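# Close every fume hood door without slamming or tipping

## Task

Close every door on the fume hood so its front has no opening left. Closing a door with a slam counts as failure, and so does the robot toppling or being left leaning.

## Robot and tools

ROBOT. A mobile base that can drive in any direction, with a column about 1.7 m tall. A carriage slides up and down the column (lift_m) and holds two identical six-joint arms, left and right, each ending in a two-finger gripper. Arm bases sit at roughly 0.57 m + lift_m above the floor, and carriage parts hang about 0.15 m below them. A hand reaches 0.78 m from its shoulder but only about 0.38 m below its arm base. The hand is about 0.16 m long and 0.1 m wide (0.14 m open). Parked joints 1-6 are 0, 0.05, 0.05, 1.45, 0, 0; parked, the robot is about 0.85 m wide and 0.65 m long. Cameras: carriage_camera (fixed, forward, tilted about 20 degrees down), left_wrist_camera and right_wrist_camera (looking past the fingertips).

FRAMES. Base frame: metres, origin on the floor below the base centre, x forward, y left, z up. left_hand and right_hand readings are the midpoint between the finger pads in this frame; quat_wxyz gives hand orientation (hand z along the fingers, y the opening direction). base_odometry is in the frame where the base started; it counts wheel turns only, so slip shows as travel, and heading (rad, left positive, -3.142 to 3.142) can drift a degree or two.

TOOL move. Arguments are optional. "base" holds exactly one relative command, an offset from where the base last measured itself: {"translate_m": d} forward positive, -2 to 2 m; {"strafe_m": d} left positive, -2 to 2 m; {"rotate_rad": d} counter-clockwise positive, -6.3 to 6.3 rad. "joints" is a single object keyed by joint name, holding absolute targets (not offsets): lift_m 0 to 1 m; for each arm (prefix left_ or right_) joint1_rad -2.617 to 3.054 (vertical-axis swing, 0 forward, positive left); joint2_rad 0 to 3.141 (shoulder: 0 upper arm back and level, 1.57 upright, 3.14 forward and level); joint3_rad 0 to 3.141 (elbow: 0 folded, 3.14 straight); joint4_rad -1.57 to 1.57 (wrist pitch, positive lifts the fingertips); joint5_rad -1.57 to 1.57 (wrist yaw, positive turns fingertips to the right); joint6_rad -2.094 to 2.094 (roll, positive clockwise seen from the forearm); gripper_m 0 to 0.093 (pad gap in metres). "speeds" caps top speed for this action only: translate_m and strafe_m 0.02-0.5 m/s, rotate_rad 0.05-1.57 rad/s, lift_m 0.08-0.25 m/s (defaults are the maxima). "min_time_s" (0.1-8 s) sets the shortest duration of each arm and gripper motion. "cameras" lists which images to return; omitted or ["all"] gives all, [] gives none. An unknown key makes the call invalid; an out-of-range number is refused, and after a refusal or stop later robot calls in the same reply are skipped. No action exceeds 15 s; base moves end by 14 s (time_out). A move with no action just reports state.

TOOL wait: {"seconds": 0-10, "cameras": ...}; robot keeps its last command. TOOL zoom_image: {"camera": name, "region": [x0, y0, x1, y1]} in pixels from the top-left, at most 504 by 504, on the newest image of that camera. TOOL finished_scene: {"scene": n}; final and irreversible, the doors must stay shut afterwards.

RESULTS. The "move" line reads "done" when all motions finished, else the worst status. base_status and joint_status: "done" (for the base, wheels turned the full amount even if slipping), "off_target" (rested short, may still push), "contact_stop" or "time_out" (target dropped, holds in place), "not_followed" (arm targets withheld because the arms would nearly touch each other; recover by sending one arm its current readings with joint 1 turned away, then the other). Omitted joints may still push toward old targets unreported. motor_effort is percent of maximum, bracket = peak; a lift effort that keeps dropping while lowering means a hand rests on something. Joint torques are noisy, offset, and joints 1-3 wrap at ±28 N m. on_its_own lists things the robot did unasked. "pictures" names the image order. Quiet values (noise-level velocities, unchanged temperatures, not commanded statuses) are left out.

ACCURACY. Hand readings can be off, usually reading higher than truth, worse at long reach. Joints may stop short or overshoot; tiny turns may not happen. Moves of 0.1 m or more can bow a few cm off a straight path; min_time_s reduces this.

AVOID. Slamming the doors: push or pull them slowly and steadily. Tipping: riskiest with the carriage high, arms stretched or loaded, while pushing or pulling, or stopping suddenly; only images reveal a lean. The base stops on wheel contact but ignores arms, and arms have no contact stop, pressing until they overheat. If pinned, drive about 0.2 m back the way you came; raise the lift to free a resting carriage. Never back under a table edge into the column. Do not let the arms collide or press together. MOTOR HEAT: stretched or pressing arms warm up; a MOTOR HOT line appears at 75 °C and at 100 °C that arm goes limp for 30-60 s ("limit_stop_at_motor_heat"; resend targets afterward). Park arms between tasks to cool. Simulation time passes while you think, with the robot holding its last command.

Each tool is called after "Request:" by a JSON object that holds its "api" and its "payload".

## Session

Request:
{"api": "move", "payload": {}}

Scene clock: 0.00 s.
Joint torques (N m): no reading
base_odometry: x=+0.000 y=+0.000 heading=+0.000
base_status: not commanded
joint_positions: lift_m=+0.300 left_joint1_rad=+0.007 left_joint2_rad=+0.033 left_joint3_rad=+0.045 left_joint4_rad=+1.465 left_joint5_rad=-0.013 left_joint6_rad=+0.036 left_gripper_m=+0.09396 right_joint1_rad=-0.015 right_joint2_rad=+0.052 right_joint3_rad=+0.032 right_joint4_rad=+1.405 right_joint5_rad=-0.031 right_joint6_rad=+0.001 right_gripper_m=+0.09396
joint_status: not commanded
motor_effort: lift_m=+30 drive_wheels=-1
left_hand: x=+0.2420 y=+0.3192 z=+1.3158 quat_wxyz=(+0.999, -0.006, +0.047, +0.022) (m; base frame)
right_hand: x=+0.2666 y=-0.3123 z=+1.3099 quat_wxyz=(+0.996, -0.014, +0.093, -0.005) (m; base frame)
pictures: carriage_camera, left_wrist_camera, right_wrist_camera
Images, in order (width x height): carriage_camera 672x504, left_wrist_camera 672x504, right_wrist_camera 672x504.

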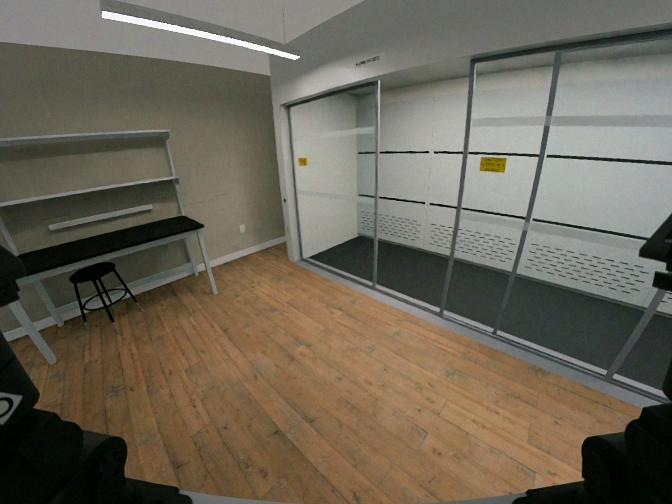

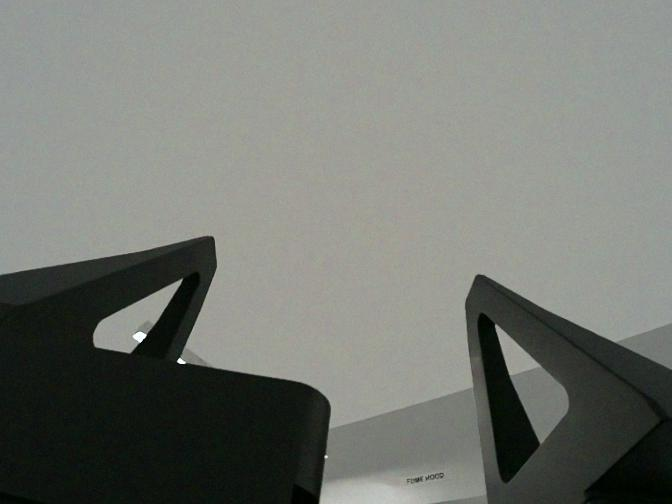

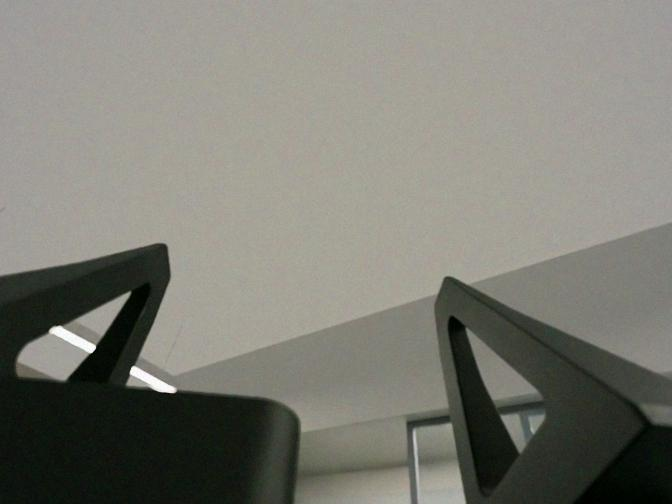

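Request:
{"api": "move", "payload": {"base": {"rotate_rad": -0.6}}}

Request:
{"api": "zoom_image", "payload": {"camera": "carriage_camera", "region": [0, 0, 336, 400]}}

Request:
{"api": "zoom_image", "payload": {"camera": "carriage_camera", "region": [336, 0, 672, 400]}}

Scene clock: 2.17 s.
Joint torques (N m): left_arm=[-0.1 3.88 6.74 -0.15 -0.03 -0.02] | right_arm=[0.01 3.86 4.63 0.09 -0.03 -0.03]
move: done
base_odometry: x=+0.000 y=+0.000 heading=-0.600
base_status: done
joint_positions: lift_m=+0.300 left_joint1_rad=+0.007 left_joint2_rad=+0.033 left_joint3_rad=+0.045 left_joint4_rad=+1.465 left_joint5_rad=-0.013 left_joint6_rad=+0.036 left_gripper_m=+0.09396 right_joint1_rad=-0.015 right_joint2_rad=+0.052 right_joint3_rad=+0.032 right_joint4_rad=+1.405 right_joint5_rad=-0.031 right_joint6_rad=+0.001 right_gripper_m=+0.09396
motor_effort: lift_m=+30(30) drive_wheels=+2(10)
left_hand: x=+0.2420 y=+0.3192 z=+1.3158 quat_wxyz=(+0.999, -0.006, +0.047, +0.022) (m; base frame)
right_hand: x=+0.2666 y=-0.3123 z=+1.3099 quat_wxyz=(+0.996, -0.014, +0.093, -0.005) (m; base frame)
pictures: carriage_camera, left_wrist_camera, right_wrist_camera

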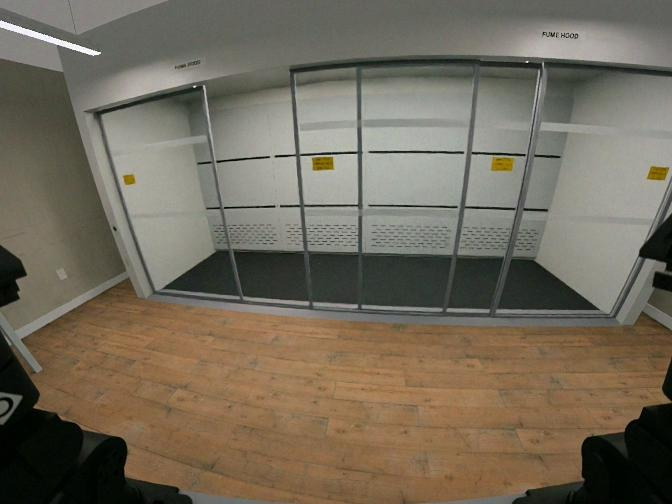

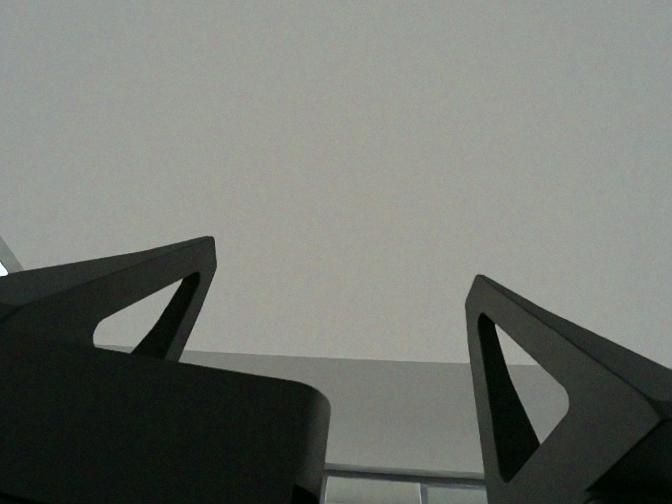

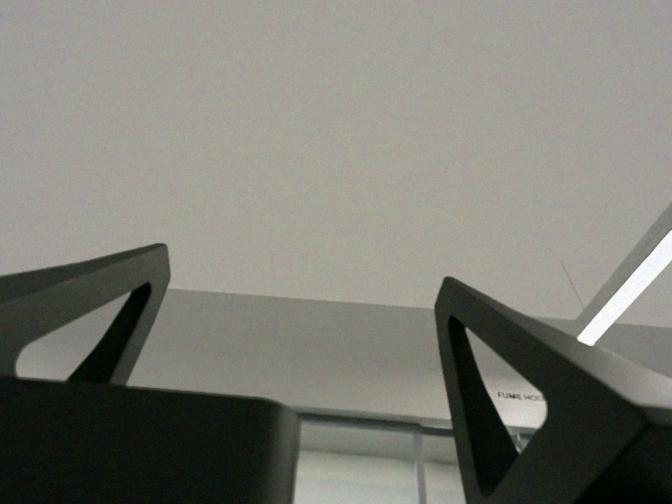

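Scaled by 1.260 from the camera's 672x504 image, which has a finer 960x720 frame.

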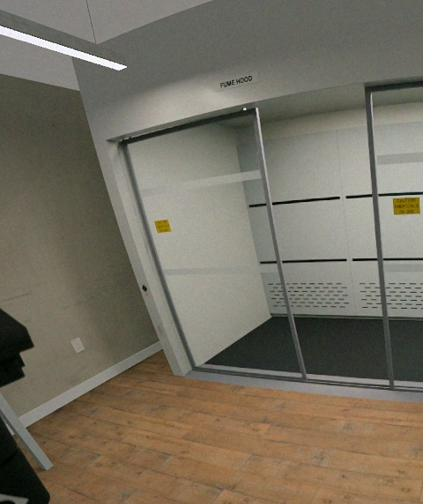

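Scaled by 1.260 from the camera's 672x504 image, which has a finer 960x720 frame.

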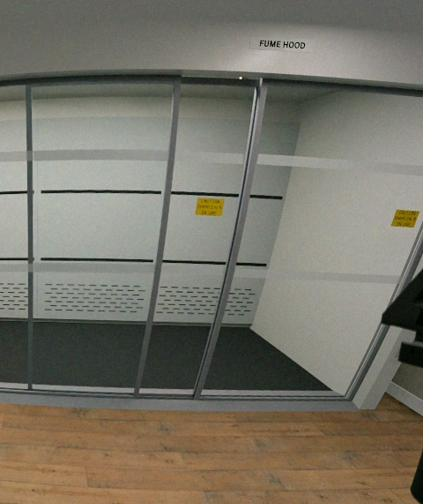

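Request:
{"api": "move", "payload": {"base": {"translate_m": 0.7}, "speeds": {"translate_m": 0.3}, "cameras": ["carriage_camera"]}}

Request:
{"api": "zoom_image", "payload": {"camera": "carriage_camera", "region": [336, 0, 672, 400]}}

Request:
{"api": "zoom_image", "payload": {"camera": "carriage_camera", "region": [160, 0, 440, 330]}}

Scene clock: 6.63 s.
Joint torques (N m): left_arm=[-0.14 3.88 6.72 -0.13 -0.03 0] | right_arm=[-0.12 4.05 4.63 0.06 -0.03 -0.04]
move: done
base_odometry: x=+0.577 y=-0.396 heading=-0.600
base_status: done
joint_positions: lift_m=+0.300 left_joint1_rad=+0.007 left_joint2_rad=+0.033 left_joint3_rad=+0.045 left_joint4_rad=+1.465 left_joint5_rad=-0.013 left_joint6_rad=+0.036 left_gripper_m=+0.09396 right_joint1_rad=-0.015 right_joint2_rad=+0.052 right_joint3_rad=+0.032 right_joint4_rad=+1.405 right_joint5_rad=-0.031 right_joint6_rad=+0.001 right_gripper_m=+0.09396
motor_effort: lift_m=+30(30) drive_wheels=-4(14)
left_hand: x=+0.2420 y=+0.3192 z=+1.3158 quat_wxyz=(+0.999, -0.006, +0.047, +0.022) (m; base frame)
right_hand: x=+0.2666 y=-0.3123 z=+1.3099 quat_wxyz=(+0.996, -0.014, +0.093, -0.005) (m; base frame)
pictures: carriage_camera

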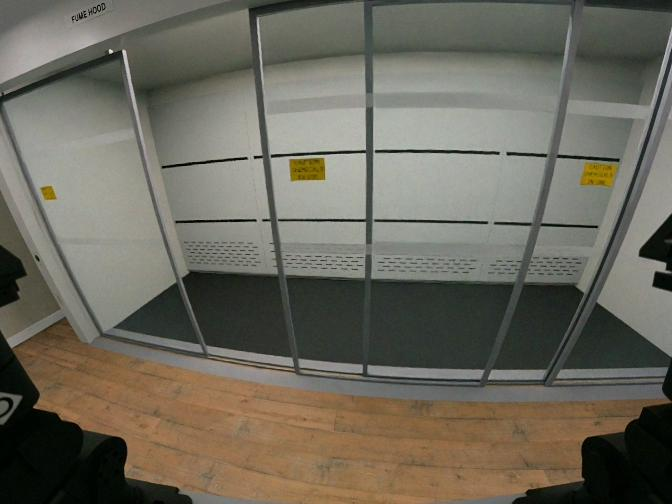

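Scaled by 1.260 from the camera's 672x504 image, which has a finer 960x720 frame.

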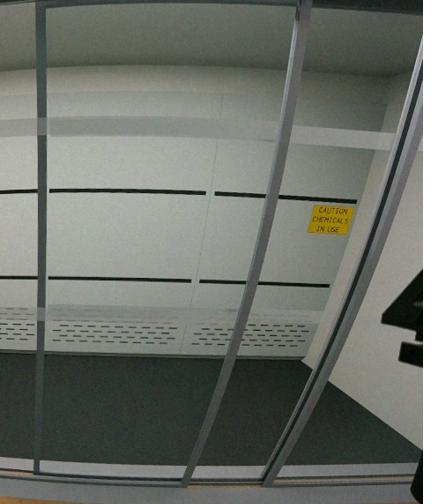

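Scaled by 1.527 from the camera's 672x504 image, which has a finer 960x720 frame.

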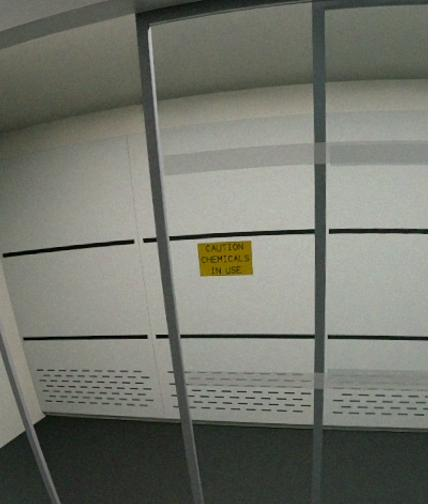

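Request:
{"api": "move", "payload": {"base": {"rotate_rad": -0.12}, "joints": {"left_joint2_rad": 1.7, "left_joint3_rad": 1.7, "left_joint4_rad": 0, "left_gripper_m": 0}, "min_time_s": 2.5}}

Request:
{"api": "zoom_image", "payload": {"camera": "left_wrist_camera", "region": [168, 0, 672, 504]}}

Scene clock: 10.97 s.
Joint torques (N m): left_arm=[-0.16 -8.91 12.62 2.1 -0.1 -0.01] | right_arm=[-0.03 4.07 4.59 0.03 0.03 0.01]
move: done
base_odometry: x=+0.578 y=-0.396 heading=-0.720
base_status: done
joint_positions: lift_m=+0.300 left_joint1_rad=+0.007 left_joint2_rad=+1.698 left_joint3_rad=+1.658 left_joint4_rad=+0.007 left_joint5_rad=-0.013 left_joint6_rad=+0.036 left_gripper_m=+0.00035 right_joint1_rad=-0.015 right_joint2_rad=+0.052 right_joint3_rad=+0.032 right_joint4_rad=+1.404 right_joint5_rad=-0.031 right_joint6_rad=+0.001 right_gripper_m=+0.09396
joint_status: all done
motor_effort: lift_m=+30(30) drive_wheels=+1(7)
left_hand: x=+0.7650 y=+0.3229 z=+1.3035 quat_wxyz=(+0.695, +0.006, +0.718, +0.019) (m; base frame)
right_hand: x=+0.2667 y=-0.3123 z=+1.3099 quat_wxyz=(+0.996, -0.014, +0.093, -0.005) (m; base frame)
pictures: carriage_camera, left_wrist_camera, right_wrist_camera

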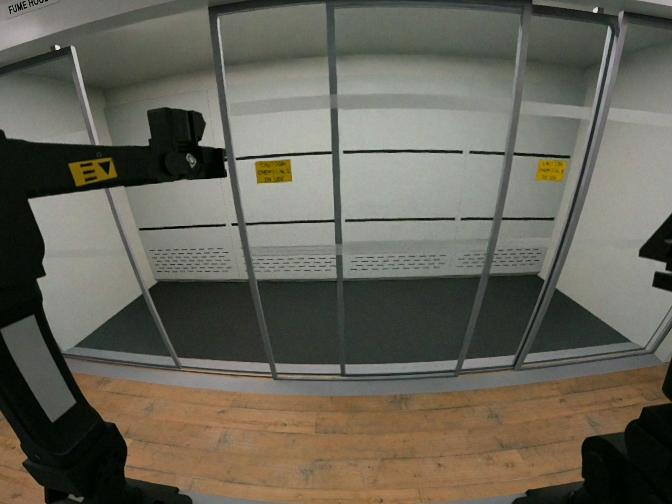

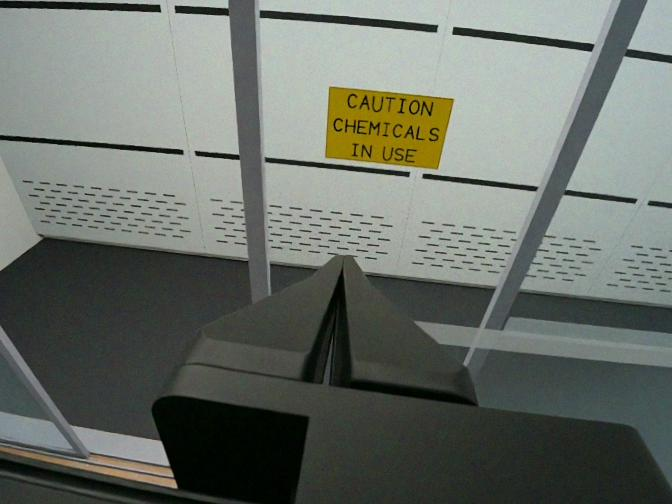

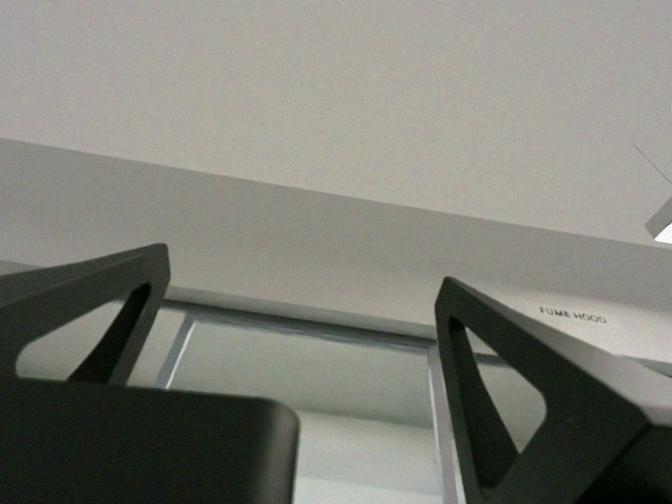

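Scaled by 1.000.

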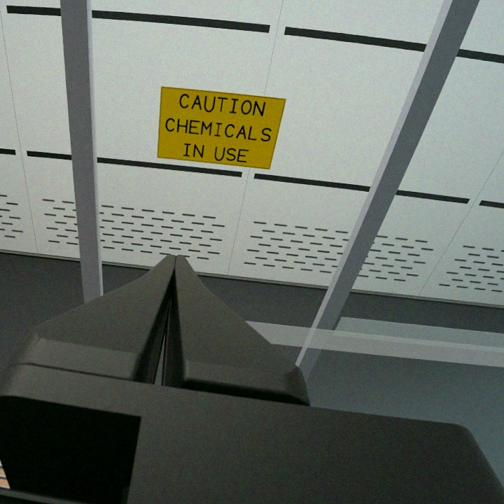

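Request:
{"api": "move", "payload": {"base": {"translate_m": 0.3}, "speeds": {"translate_m": 0.2}}}

Scene clock: 14.00 s.
Joint torques (N m): left_arm=[-0.03 -9.01 12.67 2.13 -0.02 0] | right_arm=[-0.17 3.95 4.67 0.04 0 -0.01]
move: done
base_odometry: x=+0.803 y=-0.594 heading=-0.721
base_status: done
joint_positions: lift_m=+0.300 left_joint1_rad=+0.007 left_joint2_rad=+1.701 left_joint3_rad=+1.659 left_joint4_rad=+0.001 left_joint5_rad=-0.013 left_joint6_rad=+0.036 left_gripper_m=+0.00035 right_joint1_rad=-0.015 right_joint2_rad=+0.052 right_joint3_rad=+0.032 right_joint4_rad=+1.404 right_joint5_rad=-0.031 right_joint6_rad=+0.001 right_gripper_m=+0.09396
motor_effort: lift_m=+30(30) drive_wheels=+3(11)
left_hand: x=+0.7658 y=+0.3229 z=+1.3012 quat_wxyz=(+0.693, +0.006, +0.721, +0.019) (m; base frame)
right_hand: x=+0.2667 y=-0.3123 z=+1.3099 quat_wxyz=(+0.996, -0.014, +0.093, -0.005) (m; base frame)
pictures: carriage_camera, left_wrist_camera, right_wrist_camera

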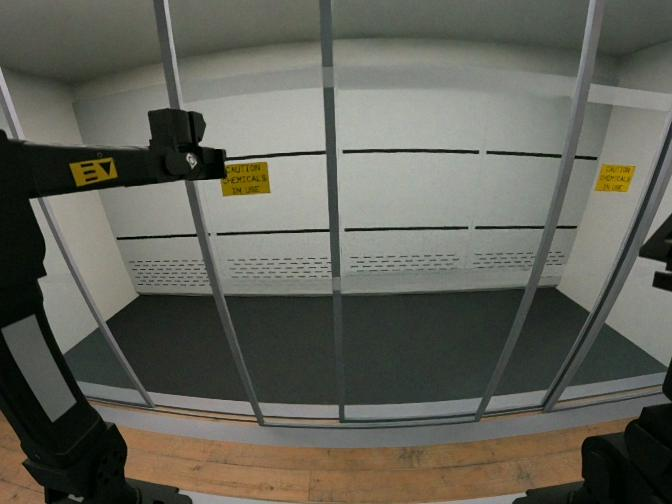

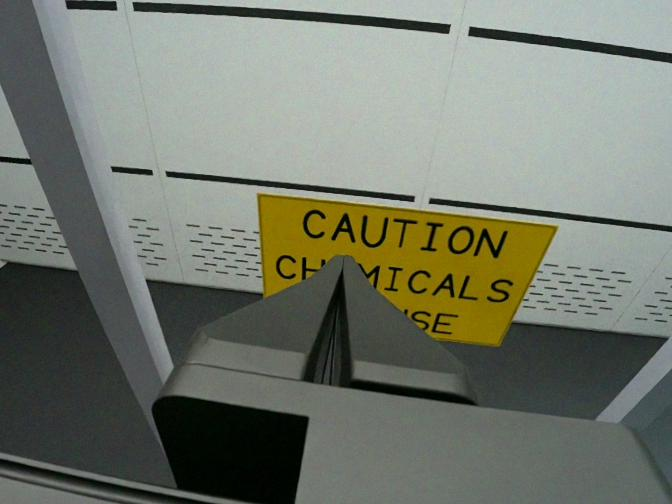

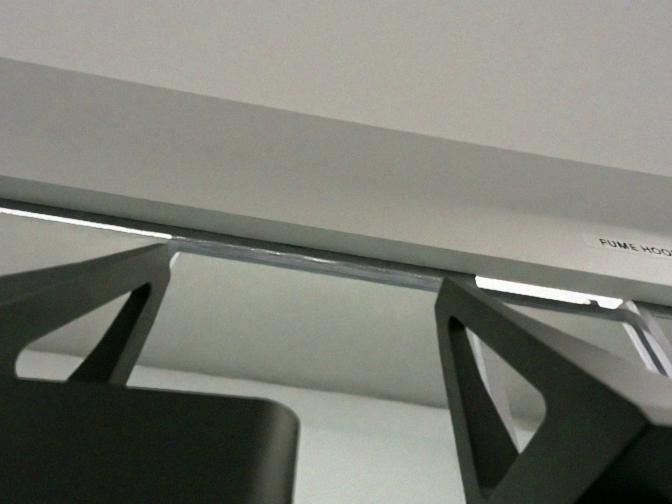

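Request:
{"api": "move", "payload": {"base": {"translate_m": 0.035}, "speeds": {"translate_m": 0.05}, "cameras": ["carriage_camera","left_wrist_camera"]}}

Request:
{"api": "move", "payload": {"base": {"strafe_m": 0.06}, "speeds": {"strafe_m": 0.05}, "cameras": ["carriage_camera","left_wrist_camera"]}}

Scene clock: 15.57 s.
move: done
base_status: done
motor_effort: lift_m=+30(30) drive_wheels=-4(10)
pictures: carriage_camera, left_wrist_camera

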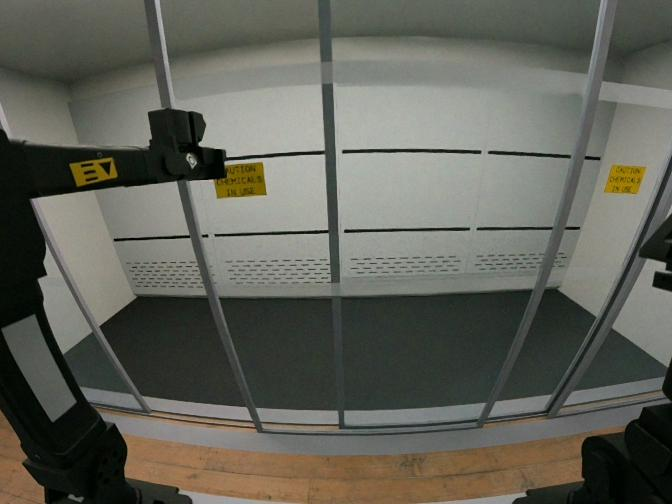

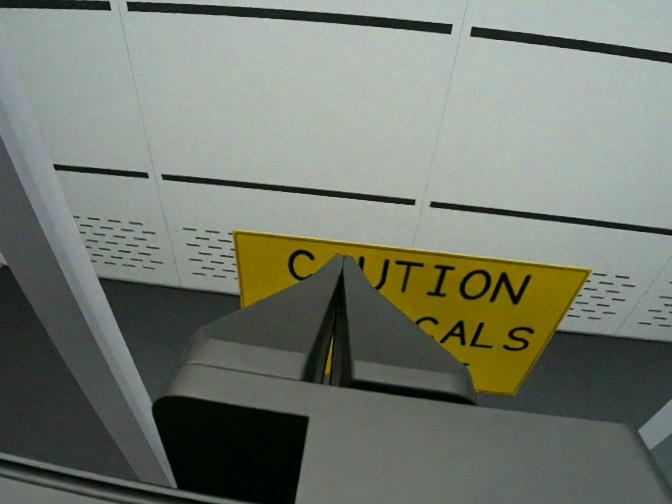

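Scene clock: 17.30 s.
Joint torques (N m): left_arm=[-0.25 -9.13 12.52 2.22 -0.07 0.04] | right_arm=[-0.16 4.12 4.75 0.08 -0.04 -0.02]
move: done
base_odometry: x=+0.869 y=-0.572 heading=-0.722
base_status: done
joint_positions: lift_m=+0.300 left_joint1_rad=+0.008 left_joint2_rad=+1.702 left_joint3_rad=+1.661 left_joint4_rad=-0.001 left_joint5_rad=-0.013 left_joint6_rad=+0.036 left_gripper_m=+0.00035 right_joint1_rad=-0.015 right_joint2_rad=+0.052 right_joint3_rad=+0.032 right_joint4_rad=+1.404 right_joint5_rad=-0.031 right_joint6_rad=+0.001 right_gripper_m=+0.09396
motor_effort: lift_m=+30(30) drive_wheels=-2(7)
left_hand: x=+0.7661 y=+0.3235 z=+1.3007 quat_wxyz=(+0.692, +0.006, +0.722, +0.020) (m; base frame)
right_hand: x=+0.2667 y=-0.3123 z=+1.3099 quat_wxyz=(+0.996, -0.014, +0.093, -0.005) (m; base frame)
pictures: carriage_camera, left_wrist_camera

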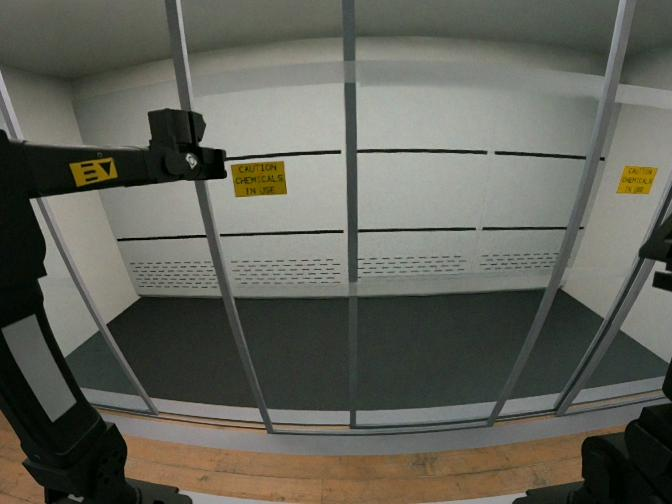

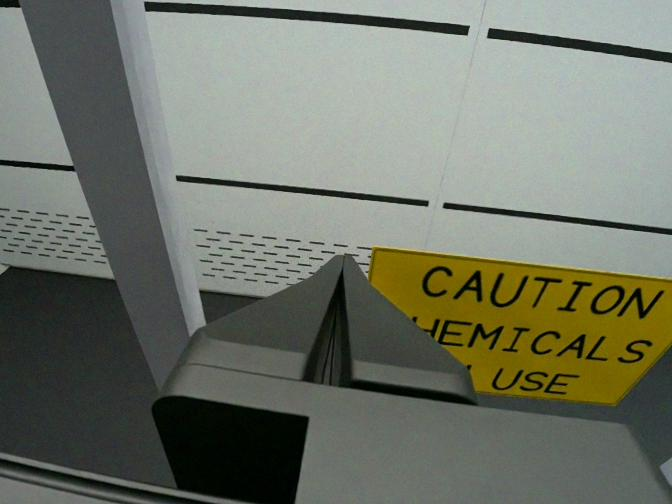

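Request:
{"api": "move", "payload": {"base": {"strafe_m": 0.035}, "speeds": {"strafe_m": 0.05}, "cameras": []}}

Request:
{"api": "move", "payload": {"base": {"translate_m": 0.02}, "speeds": {"translate_m": 0.03}, "cameras": ["carriage_camera","left_wrist_camera"]}}

Request:
{"api": "move", "payload": {"base": {"translate_m": 0.02}, "speeds": {"translate_m": 0.03}, "cameras": ["carriage_camera","left_wrist_camera"]}}

Scene clock: 19.57 s.
move: done
base_status: done
motor_effort: lift_m=+30(30) drive_wheels=-2(8)
pictures: none

Scene clock: 20.63 s.
move: done
base_status: done
motor_effort: lift_m=+30(30) drive_wheels=+2(7)
pictures: carriage_camera, left_wrist_camera

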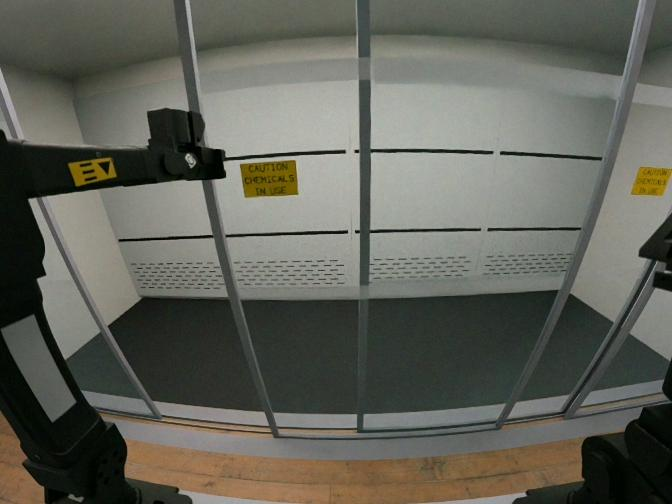

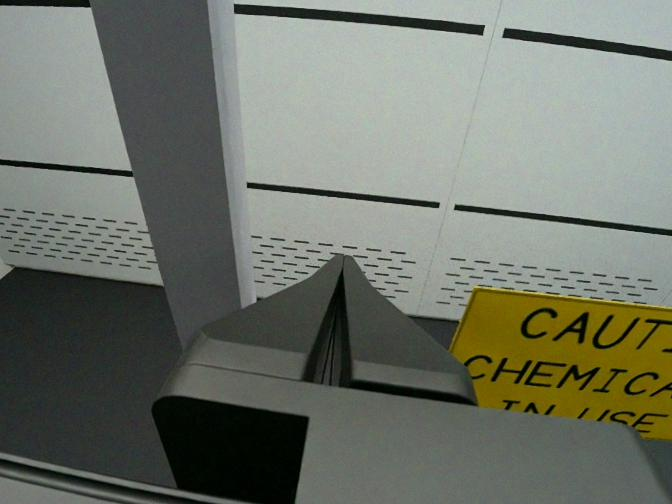

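Scene clock: 21.70 s.
Joint torques (N m): left_arm=[-0.17 -3.52 12.42 3.47 0 0] | right_arm=[-0.09 4.12 4.68 0.06 0 0.02]
move: done
base_odometry: x=+0.922 y=-0.572 heading=-0.721
base_status: done
joint_positions: lift_m=+0.300 left_joint1_rad=+0.008 left_joint2_rad=+1.647 left_joint3_rad=+1.661 left_joint4_rad=-0.121 left_joint5_rad=-0.013 left_joint6_rad=+0.036 left_gripper_m=+0.00035 right_joint1_rad=-0.015 right_joint2_rad=+0.052 right_joint3_rad=+0.032 right_joint4_rad=+1.404 right_joint5_rad=-0.031 right_joint6_rad=+0.001 right_gripper_m=+0.09396
motor_effort: lift_m=+30(30) drive_wheels=+4(10)
left_hand: x=+0.7473 y=+0.3234 z=+1.3001 quat_wxyz=(+0.668, +0.006, +0.744, +0.019) (m; base frame)
right_hand: x=+0.2669 y=-0.3123 z=+1.3098 quat_wxyz=(+0.996, -0.014, +0.093, -0.005) (m; base frame)
pictures: carriage_camera, left_wrist_camera

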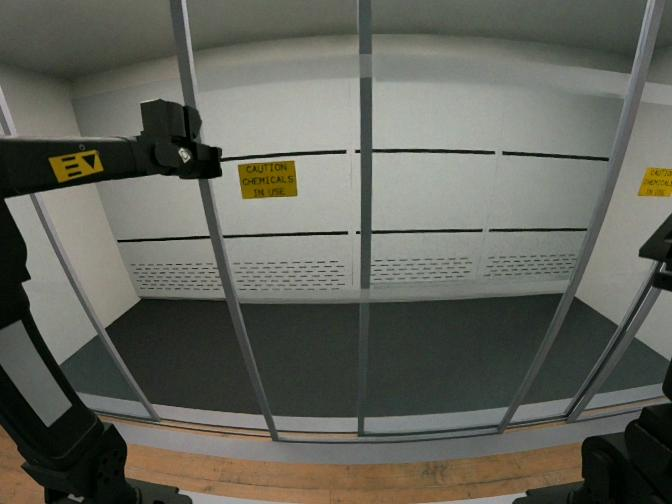

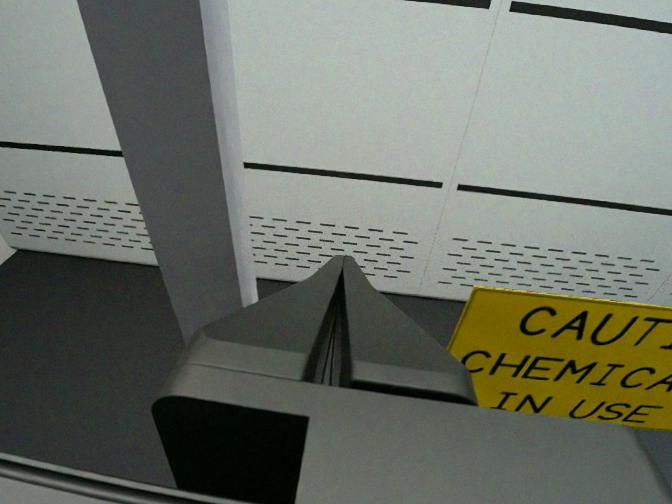

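Request:
{"api": "move", "payload": {"base": {"translate_m": -0.015}, "speeds": {"translate_m": 0.03}, "cameras": []}}

Request:
{"api": "move", "payload": {"base": {"strafe_m": 0.1}, "speeds": {"strafe_m": 0.04}, "cameras": ["carriage_camera","left_wrist_camera"]}}

Scene clock: 23.00 s.
move: done
base_status: done
motor_effort: lift_m=+30(30) drive_wheels=+1(6)
pictures: none

Scene clock: 26.03 s.
Joint torques (N m): left_arm=[5.16 -8.4 12.33 2.41 -1.94 0.03] | right_arm=[-0.17 3.84 4.7 0.09 -0.03 0.02]
move: done
base_odometry: x=+0.977 y=-0.488 heading=-0.722
base_status: done
joint_positions: lift_m=+0.300 left_joint1_rad=-0.050 left_joint2_rad=+1.692 left_joint3_rad=+1.661 left_joint4_rad=-0.022 left_joint5_rad=+0.156 left_joint6_rad=+0.036 left_gripper_m=+0.00034 right_joint1_rad=-0.015 right_joint2_rad=+0.052 right_joint3_rad=+0.032 right_joint4_rad=+1.404 right_joint5_rad=-0.031 right_joint6_rad=+0.001 right_gripper_m=+0.09396
motor_effort: lift_m=+30(30) drive_wheels=+1(8)
left_hand: x=+0.7587 y=+0.2632 z=+1.3011 quat_wxyz=(+0.686, +0.085, +0.720, -0.061) (m; base frame)
right_hand: x=+0.2669 y=-0.3123 z=+1.3098 quat_wxyz=(+0.996, -0.014, +0.093, -0.005) (m; base frame)
pictures: carriage_camera, left_wrist_camera

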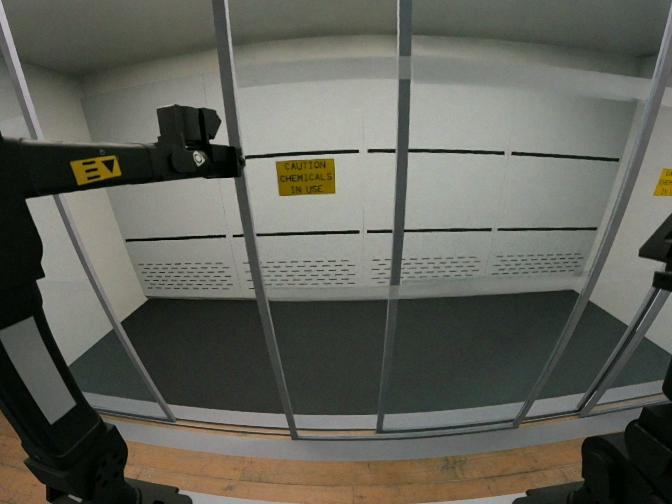

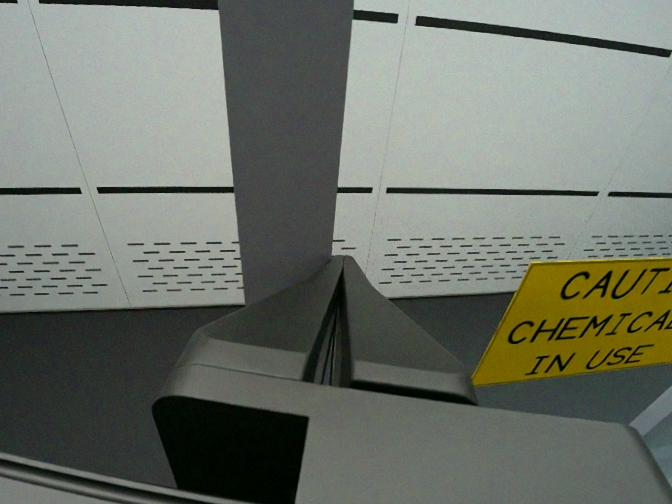

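Request:
{"api": "move", "payload": {"base": {"strafe_m": 0.1}, "speeds": {"strafe_m": 0.05}, "cameras": ["carriage_camera","left_wrist_camera"]}}

Scene clock: 28.83 s.
Joint torques (N m): left_arm=[-0.39 -8.72 12.01 2.39 -0.18 0.03] | right_arm=[-0.09 4.04 4.62 0.04 -0.02 -0.01]
move: done
base_odometry: x=+1.043 y=-0.413 heading=-0.722
base_status: done
joint_positions: lift_m=+0.300 left_joint1_rad=+0.010 left_joint2_rad=+1.699 left_joint3_rad=+1.666 left_joint4_rad=-0.017 left_joint5_rad=-0.002 left_joint6_rad=+0.036 left_gripper_m=+0.00034 right_joint1_rad=-0.015 right_joint2_rad=+0.052 right_joint3_rad=+0.032 right_joint4_rad=+1.404 right_joint5_rad=-0.031 right_joint6_rad=+0.001 right_gripper_m=+0.09396
motor_effort: lift_m=+30(30) drive_wheels=-2(11)
left_hand: x=+0.7647 y=+0.3225 z=+1.3012 quat_wxyz=(+0.689, +0.009, +0.724, +0.016) (m; base frame)
right_hand: x=+0.2669 y=-0.3123 z=+1.3098 quat_wxyz=(+0.996, -0.014, +0.093, -0.005) (m; base frame)
pictures: carriage_camera, left_wrist_camera

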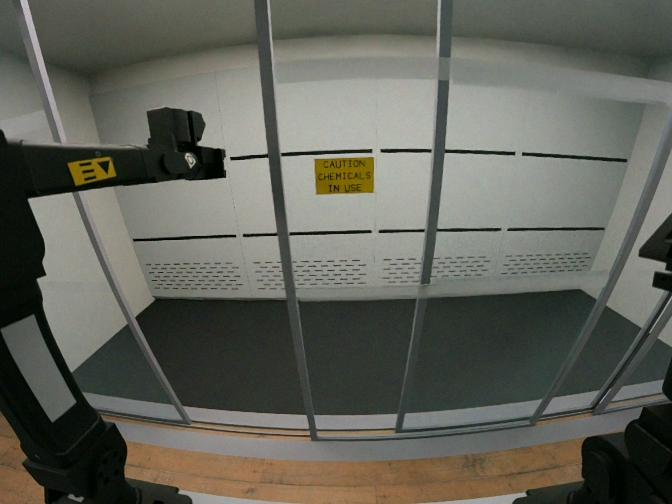

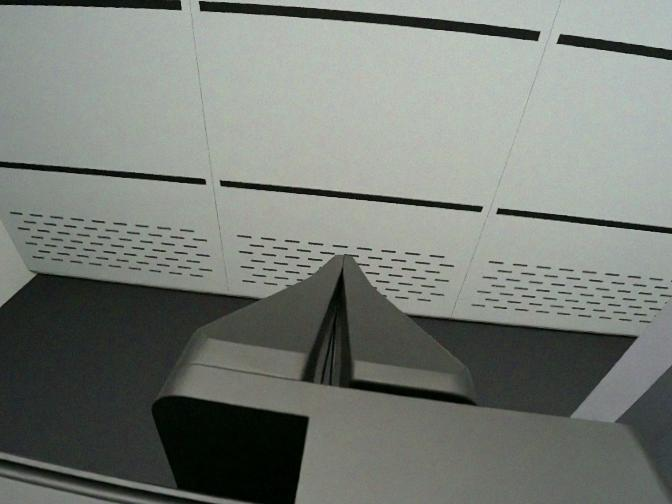

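Request:
{"api": "move", "payload": {"base": {"translate_m": -0.06}, "speeds": {"translate_m": 0.1}, "joints": {"left_gripper_m": 0.093}, "cameras": []}}

Request:
{"api": "move", "payload": {"base": {"strafe_m": -0.14}, "speeds": {"strafe_m": 0.1}, "cameras": ["carriage_camera","left_wrist_camera"]}}

Scene clock: 30.83 s.
move: done
base_status: done
joint_status: all done
motor_effort: lift_m=+30(30) drive_wheels=+0(7)
pictures: none

Scene clock: 33.37 s.
Joint torques (N m): left_arm=[-0.28 -8.95 11.78 2.39 -0.15 0.05] | right_arm=[-0.17 4.04 4.64 0.02 0 -0.01]
move: done
base_odometry: x=+0.906 y=-0.478 heading=-0.722
base_status: done
joint_positions: lift_m=+0.300 left_joint1_rad=+0.008 left_joint2_rad=+1.702 left_joint3_rad=+1.666 left_joint4_rad=-0.017 left_joint5_rad=-0.006 left_joint6_rad=+0.036 left_gripper_m=+0.09289 right_joint1_rad=-0.015 right_joint2_rad=+0.052 right_joint3_rad=+0.032 right_joint4_rad=+1.404 right_joint5_rad=-0.031 right_joint6_rad=+0.001 right_gripper_m=+0.09396
motor_effort: lift_m=+29(30) drive_wheels=-2(10)
left_hand: x=+0.7656 y=+0.3221 z=+1.2997 quat_wxyz=(+0.688, +0.008, +0.725, +0.017) (m; base frame)
right_hand: x=+0.2669 y=-0.3123 z=+1.3098 quat_wxyz=(+0.996, -0.014, +0.093, -0.005) (m; base frame)
pictures: carriage_camera, left_wrist_camera

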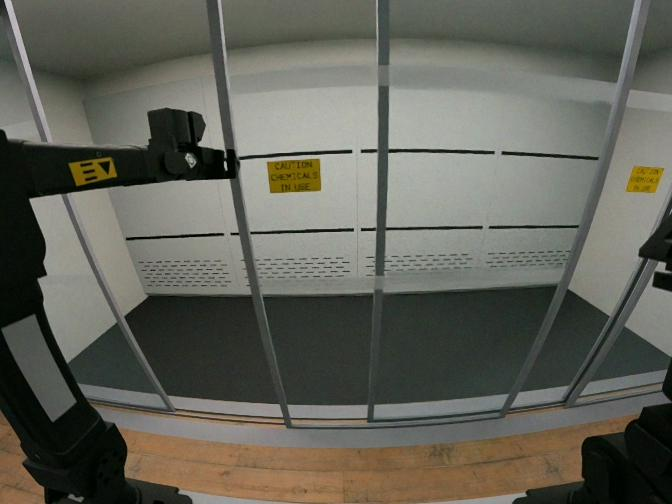

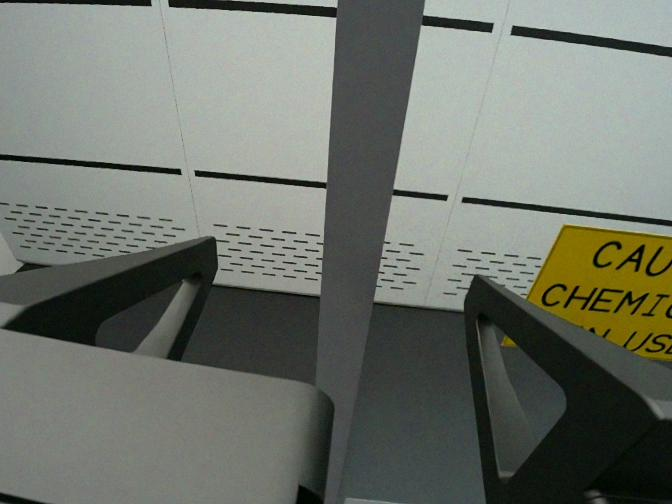

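Request:
{"api": "move", "payload": {"base": {"translate_m": 0.06}, "speeds": {"translate_m": 0.06}, "cameras": []}}

Request:
{"api": "move", "payload": {"joints": {"left_gripper_m": 0.02}, "min_time_s": 2, "cameras": ["carriage_camera","left_wrist_camera"]}}

Scene clock: 35.97 s.
move: done
base_status: done
motor_effort: lift_m=+30(30) drive_wheels=+2(6)
pictures: none

Scene clock: 38.27 s.
Joint torques (N m): left_arm=[-0.36 -7.41 11.97 2.64 -0.34 -0.05] | right_arm=[-0.24 4.16 4.6 0.07 -0.04 -0.01]
move: off_target
base_odometry: x=+0.951 y=-0.518 heading=-0.722
joint_positions: lift_m=+0.300 left_joint1_rad=+0.010 left_joint2_rad=+1.684 left_joint3_rad=+1.666 left_joint4_rad=-0.044 left_joint5_rad=+0.014 left_joint6_rad=+0.037 left_gripper_m=+0.02861 right_joint1_rad=-0.015 right_joint2_rad=+0.052 right_joint3_rad=+0.032 right_joint4_rad=+1.404 right_joint5_rad=-0.031 right_joint6_rad=+0.001 right_gripper_m=+0.09396
joint_status: left_gripper_m off_target (ended at +0.02864, target +0.02000)
motor_effort: lift_m=+29(30) drive_wheels=+2(2)
left_hand: x=+0.7599 y=+0.3198 z=+1.3022 quat_wxyz=(+0.685, +0.014, +0.728, +0.011) (m; base frame)
right_hand: x=+0.2668 y=-0.3123 z=+1.3098 quat_wxyz=(+0.996, -0.014, +0.093, -0.005) (m; base frame)
pictures: carriage_camera, left_wrist_camera

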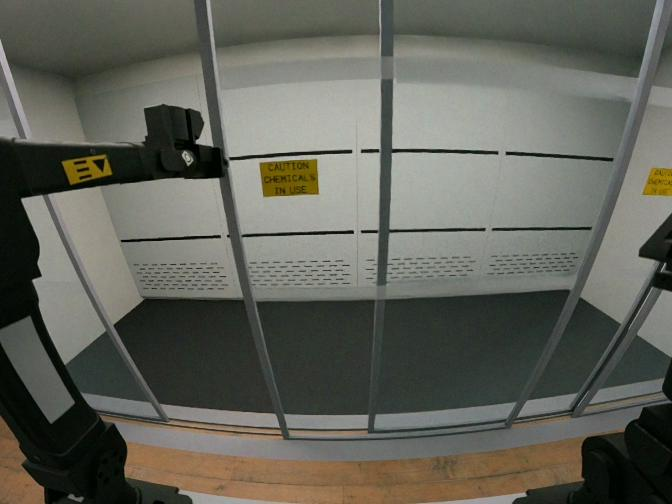

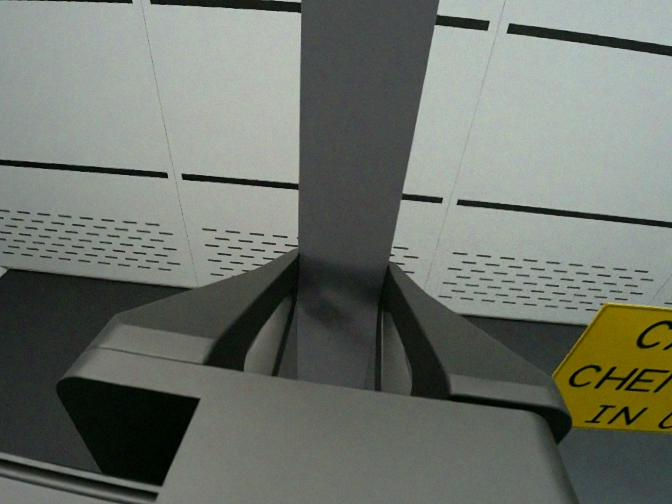

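Request:
{"api": "move", "payload": {"base": {"strafe_m": 0.15}, "speeds": {"strafe_m": 0.04}, "cameras": ["carriage_camera","left_wrist_camera"]}}

Scene clock: 43.00 s.
Joint torques (N m): left_arm=[0.02 -8.99 11.69 2.34 -0.1 0.06] | right_arm=[0.03 3.95 4.71 0.07 0 -0.04]
move: done
base_odometry: x=+1.050 y=-0.405 heading=-0.722
base_status: done
joint_positions: lift_m=+0.300 left_joint1_rad=+0.009 left_joint2_rad=+1.698 left_joint3_rad=+1.669 left_joint4_rad=-0.018 left_joint5_rad=-0.003 left_joint6_rad=+0.033 left_gripper_m=+0.02011 right_joint1_rad=-0.015 right_joint2_rad=+0.052 right_joint3_rad=+0.032 right_joint4_rad=+1.404 right_joint5_rad=-0.031 right_joint6_rad=+0.001 right_gripper_m=+0.09396
on_its_own: left_gripper_m moved -0.00850 to your old target +0.02000
motor_effort: lift_m=+30(30) drive_wheels=-1(9)
left_hand: x=+0.7644 y=+0.3221 z=+1.3026 quat_wxyz=(+0.690, +0.008, +0.724, +0.016) (m; base frame)
right_hand: x=+0.2668 y=-0.3123 z=+1.3098 quat_wxyz=(+0.996, -0.014, +0.093, -0.005) (m; base frame)
pictures: carriage_camera, left_wrist_camera

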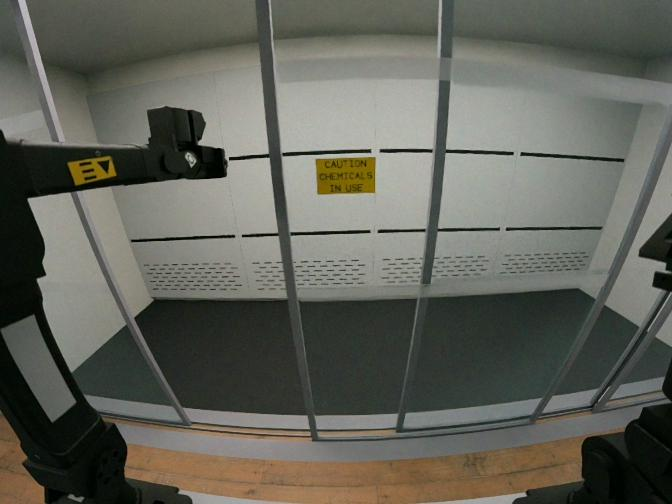

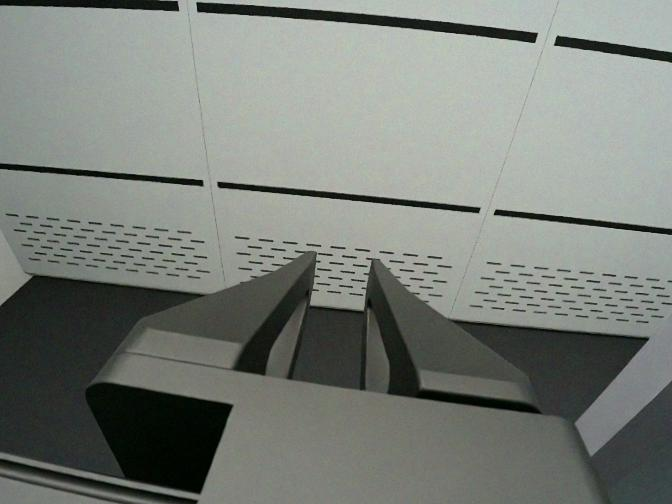

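Request:
{"api": "move", "payload": {"base": {"translate_m": -0.15}, "speeds": {"translate_m": 0.2}, "cameras": []}}

Request:
{"api": "move", "payload": {"joints": {"left_gripper_m": 0, "left_joint1_rad": -0.5, "left_joint5_rad": -1.5, "left_joint4_rad": 0.05}, "min_time_s": 2}}

Scene clock: 45.30 s.
move: done
base_status: done
motor_effort: lift_m=+29(30) drive_wheels=-1(8)
pictures: none

Scene clock: 47.73 s.
Joint torques (N m): left_arm=[-0.55 -8.65 11.07 1.79 -0.19 0.03] | right_arm=[-0.08 3.99 4.62 0.01 -0.04 0.01]
move: done
base_odometry: x=+0.937 y=-0.306 heading=-0.722
joint_positions: lift_m=+0.300 left_joint1_rad=-0.495 left_joint2_rad=+1.701 left_joint3_rad=+1.669 left_joint4_rad=+0.027 left_joint5_rad=-1.486 left_joint6_rad=+0.033 left_gripper_m=+0.00035 right_joint1_rad=-0.015 right_joint2_rad=+0.052 right_joint3_rad=+0.032 right_joint4_rad=+1.405 right_joint5_rad=-0.031 right_joint6_rad=+0.001 right_gripper_m=+0.09396
joint_status: all done
motor_effort: lift_m=+30(30) drive_wheels=-1(2)
left_hand: x=+0.6430 y=+0.2826 z=+1.3129 quat_wxyz=(+0.615, -0.324, +0.628, +0.348) (m; base frame)
right_hand: x=+0.2666 y=-0.3123 z=+1.3099 quat_wxyz=(+0.996, -0.014, +0.093, -0.005) (m; base frame)
pictures: carriage_camera, left_wrist_camera, right_wrist_camera

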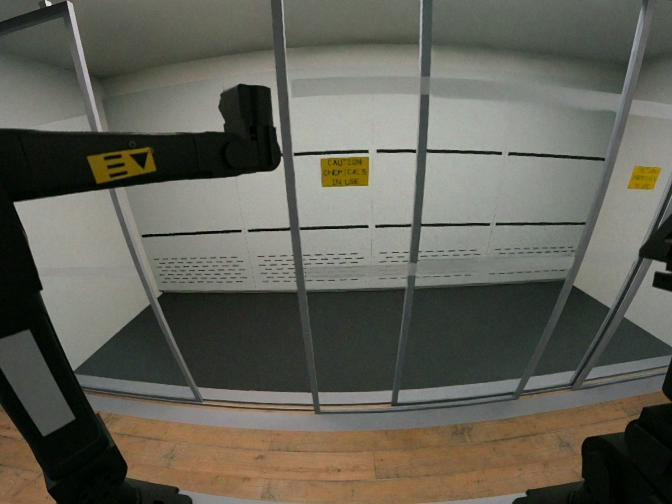

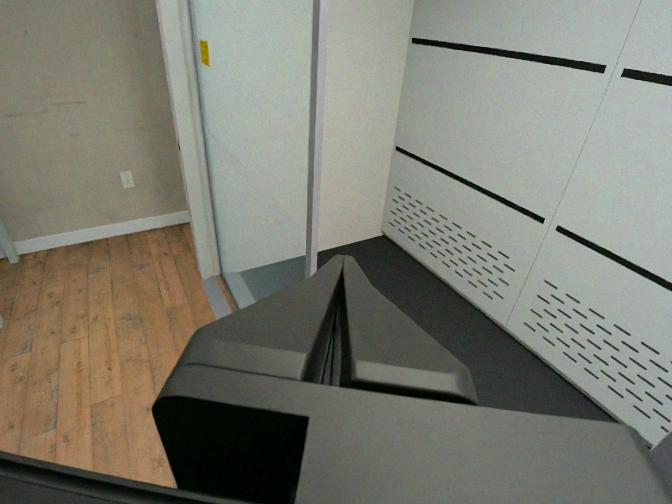

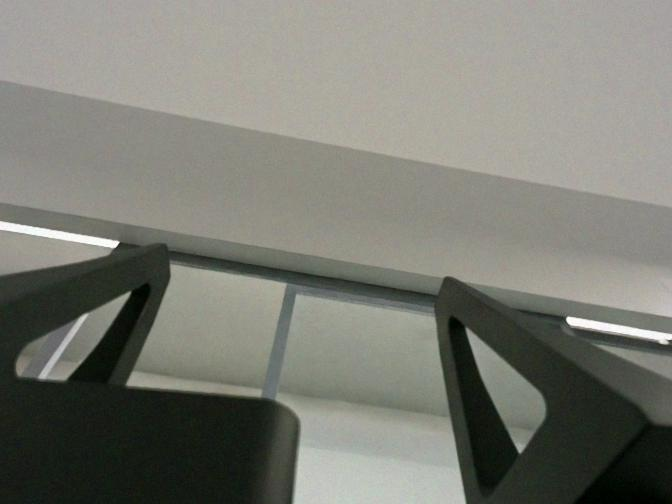

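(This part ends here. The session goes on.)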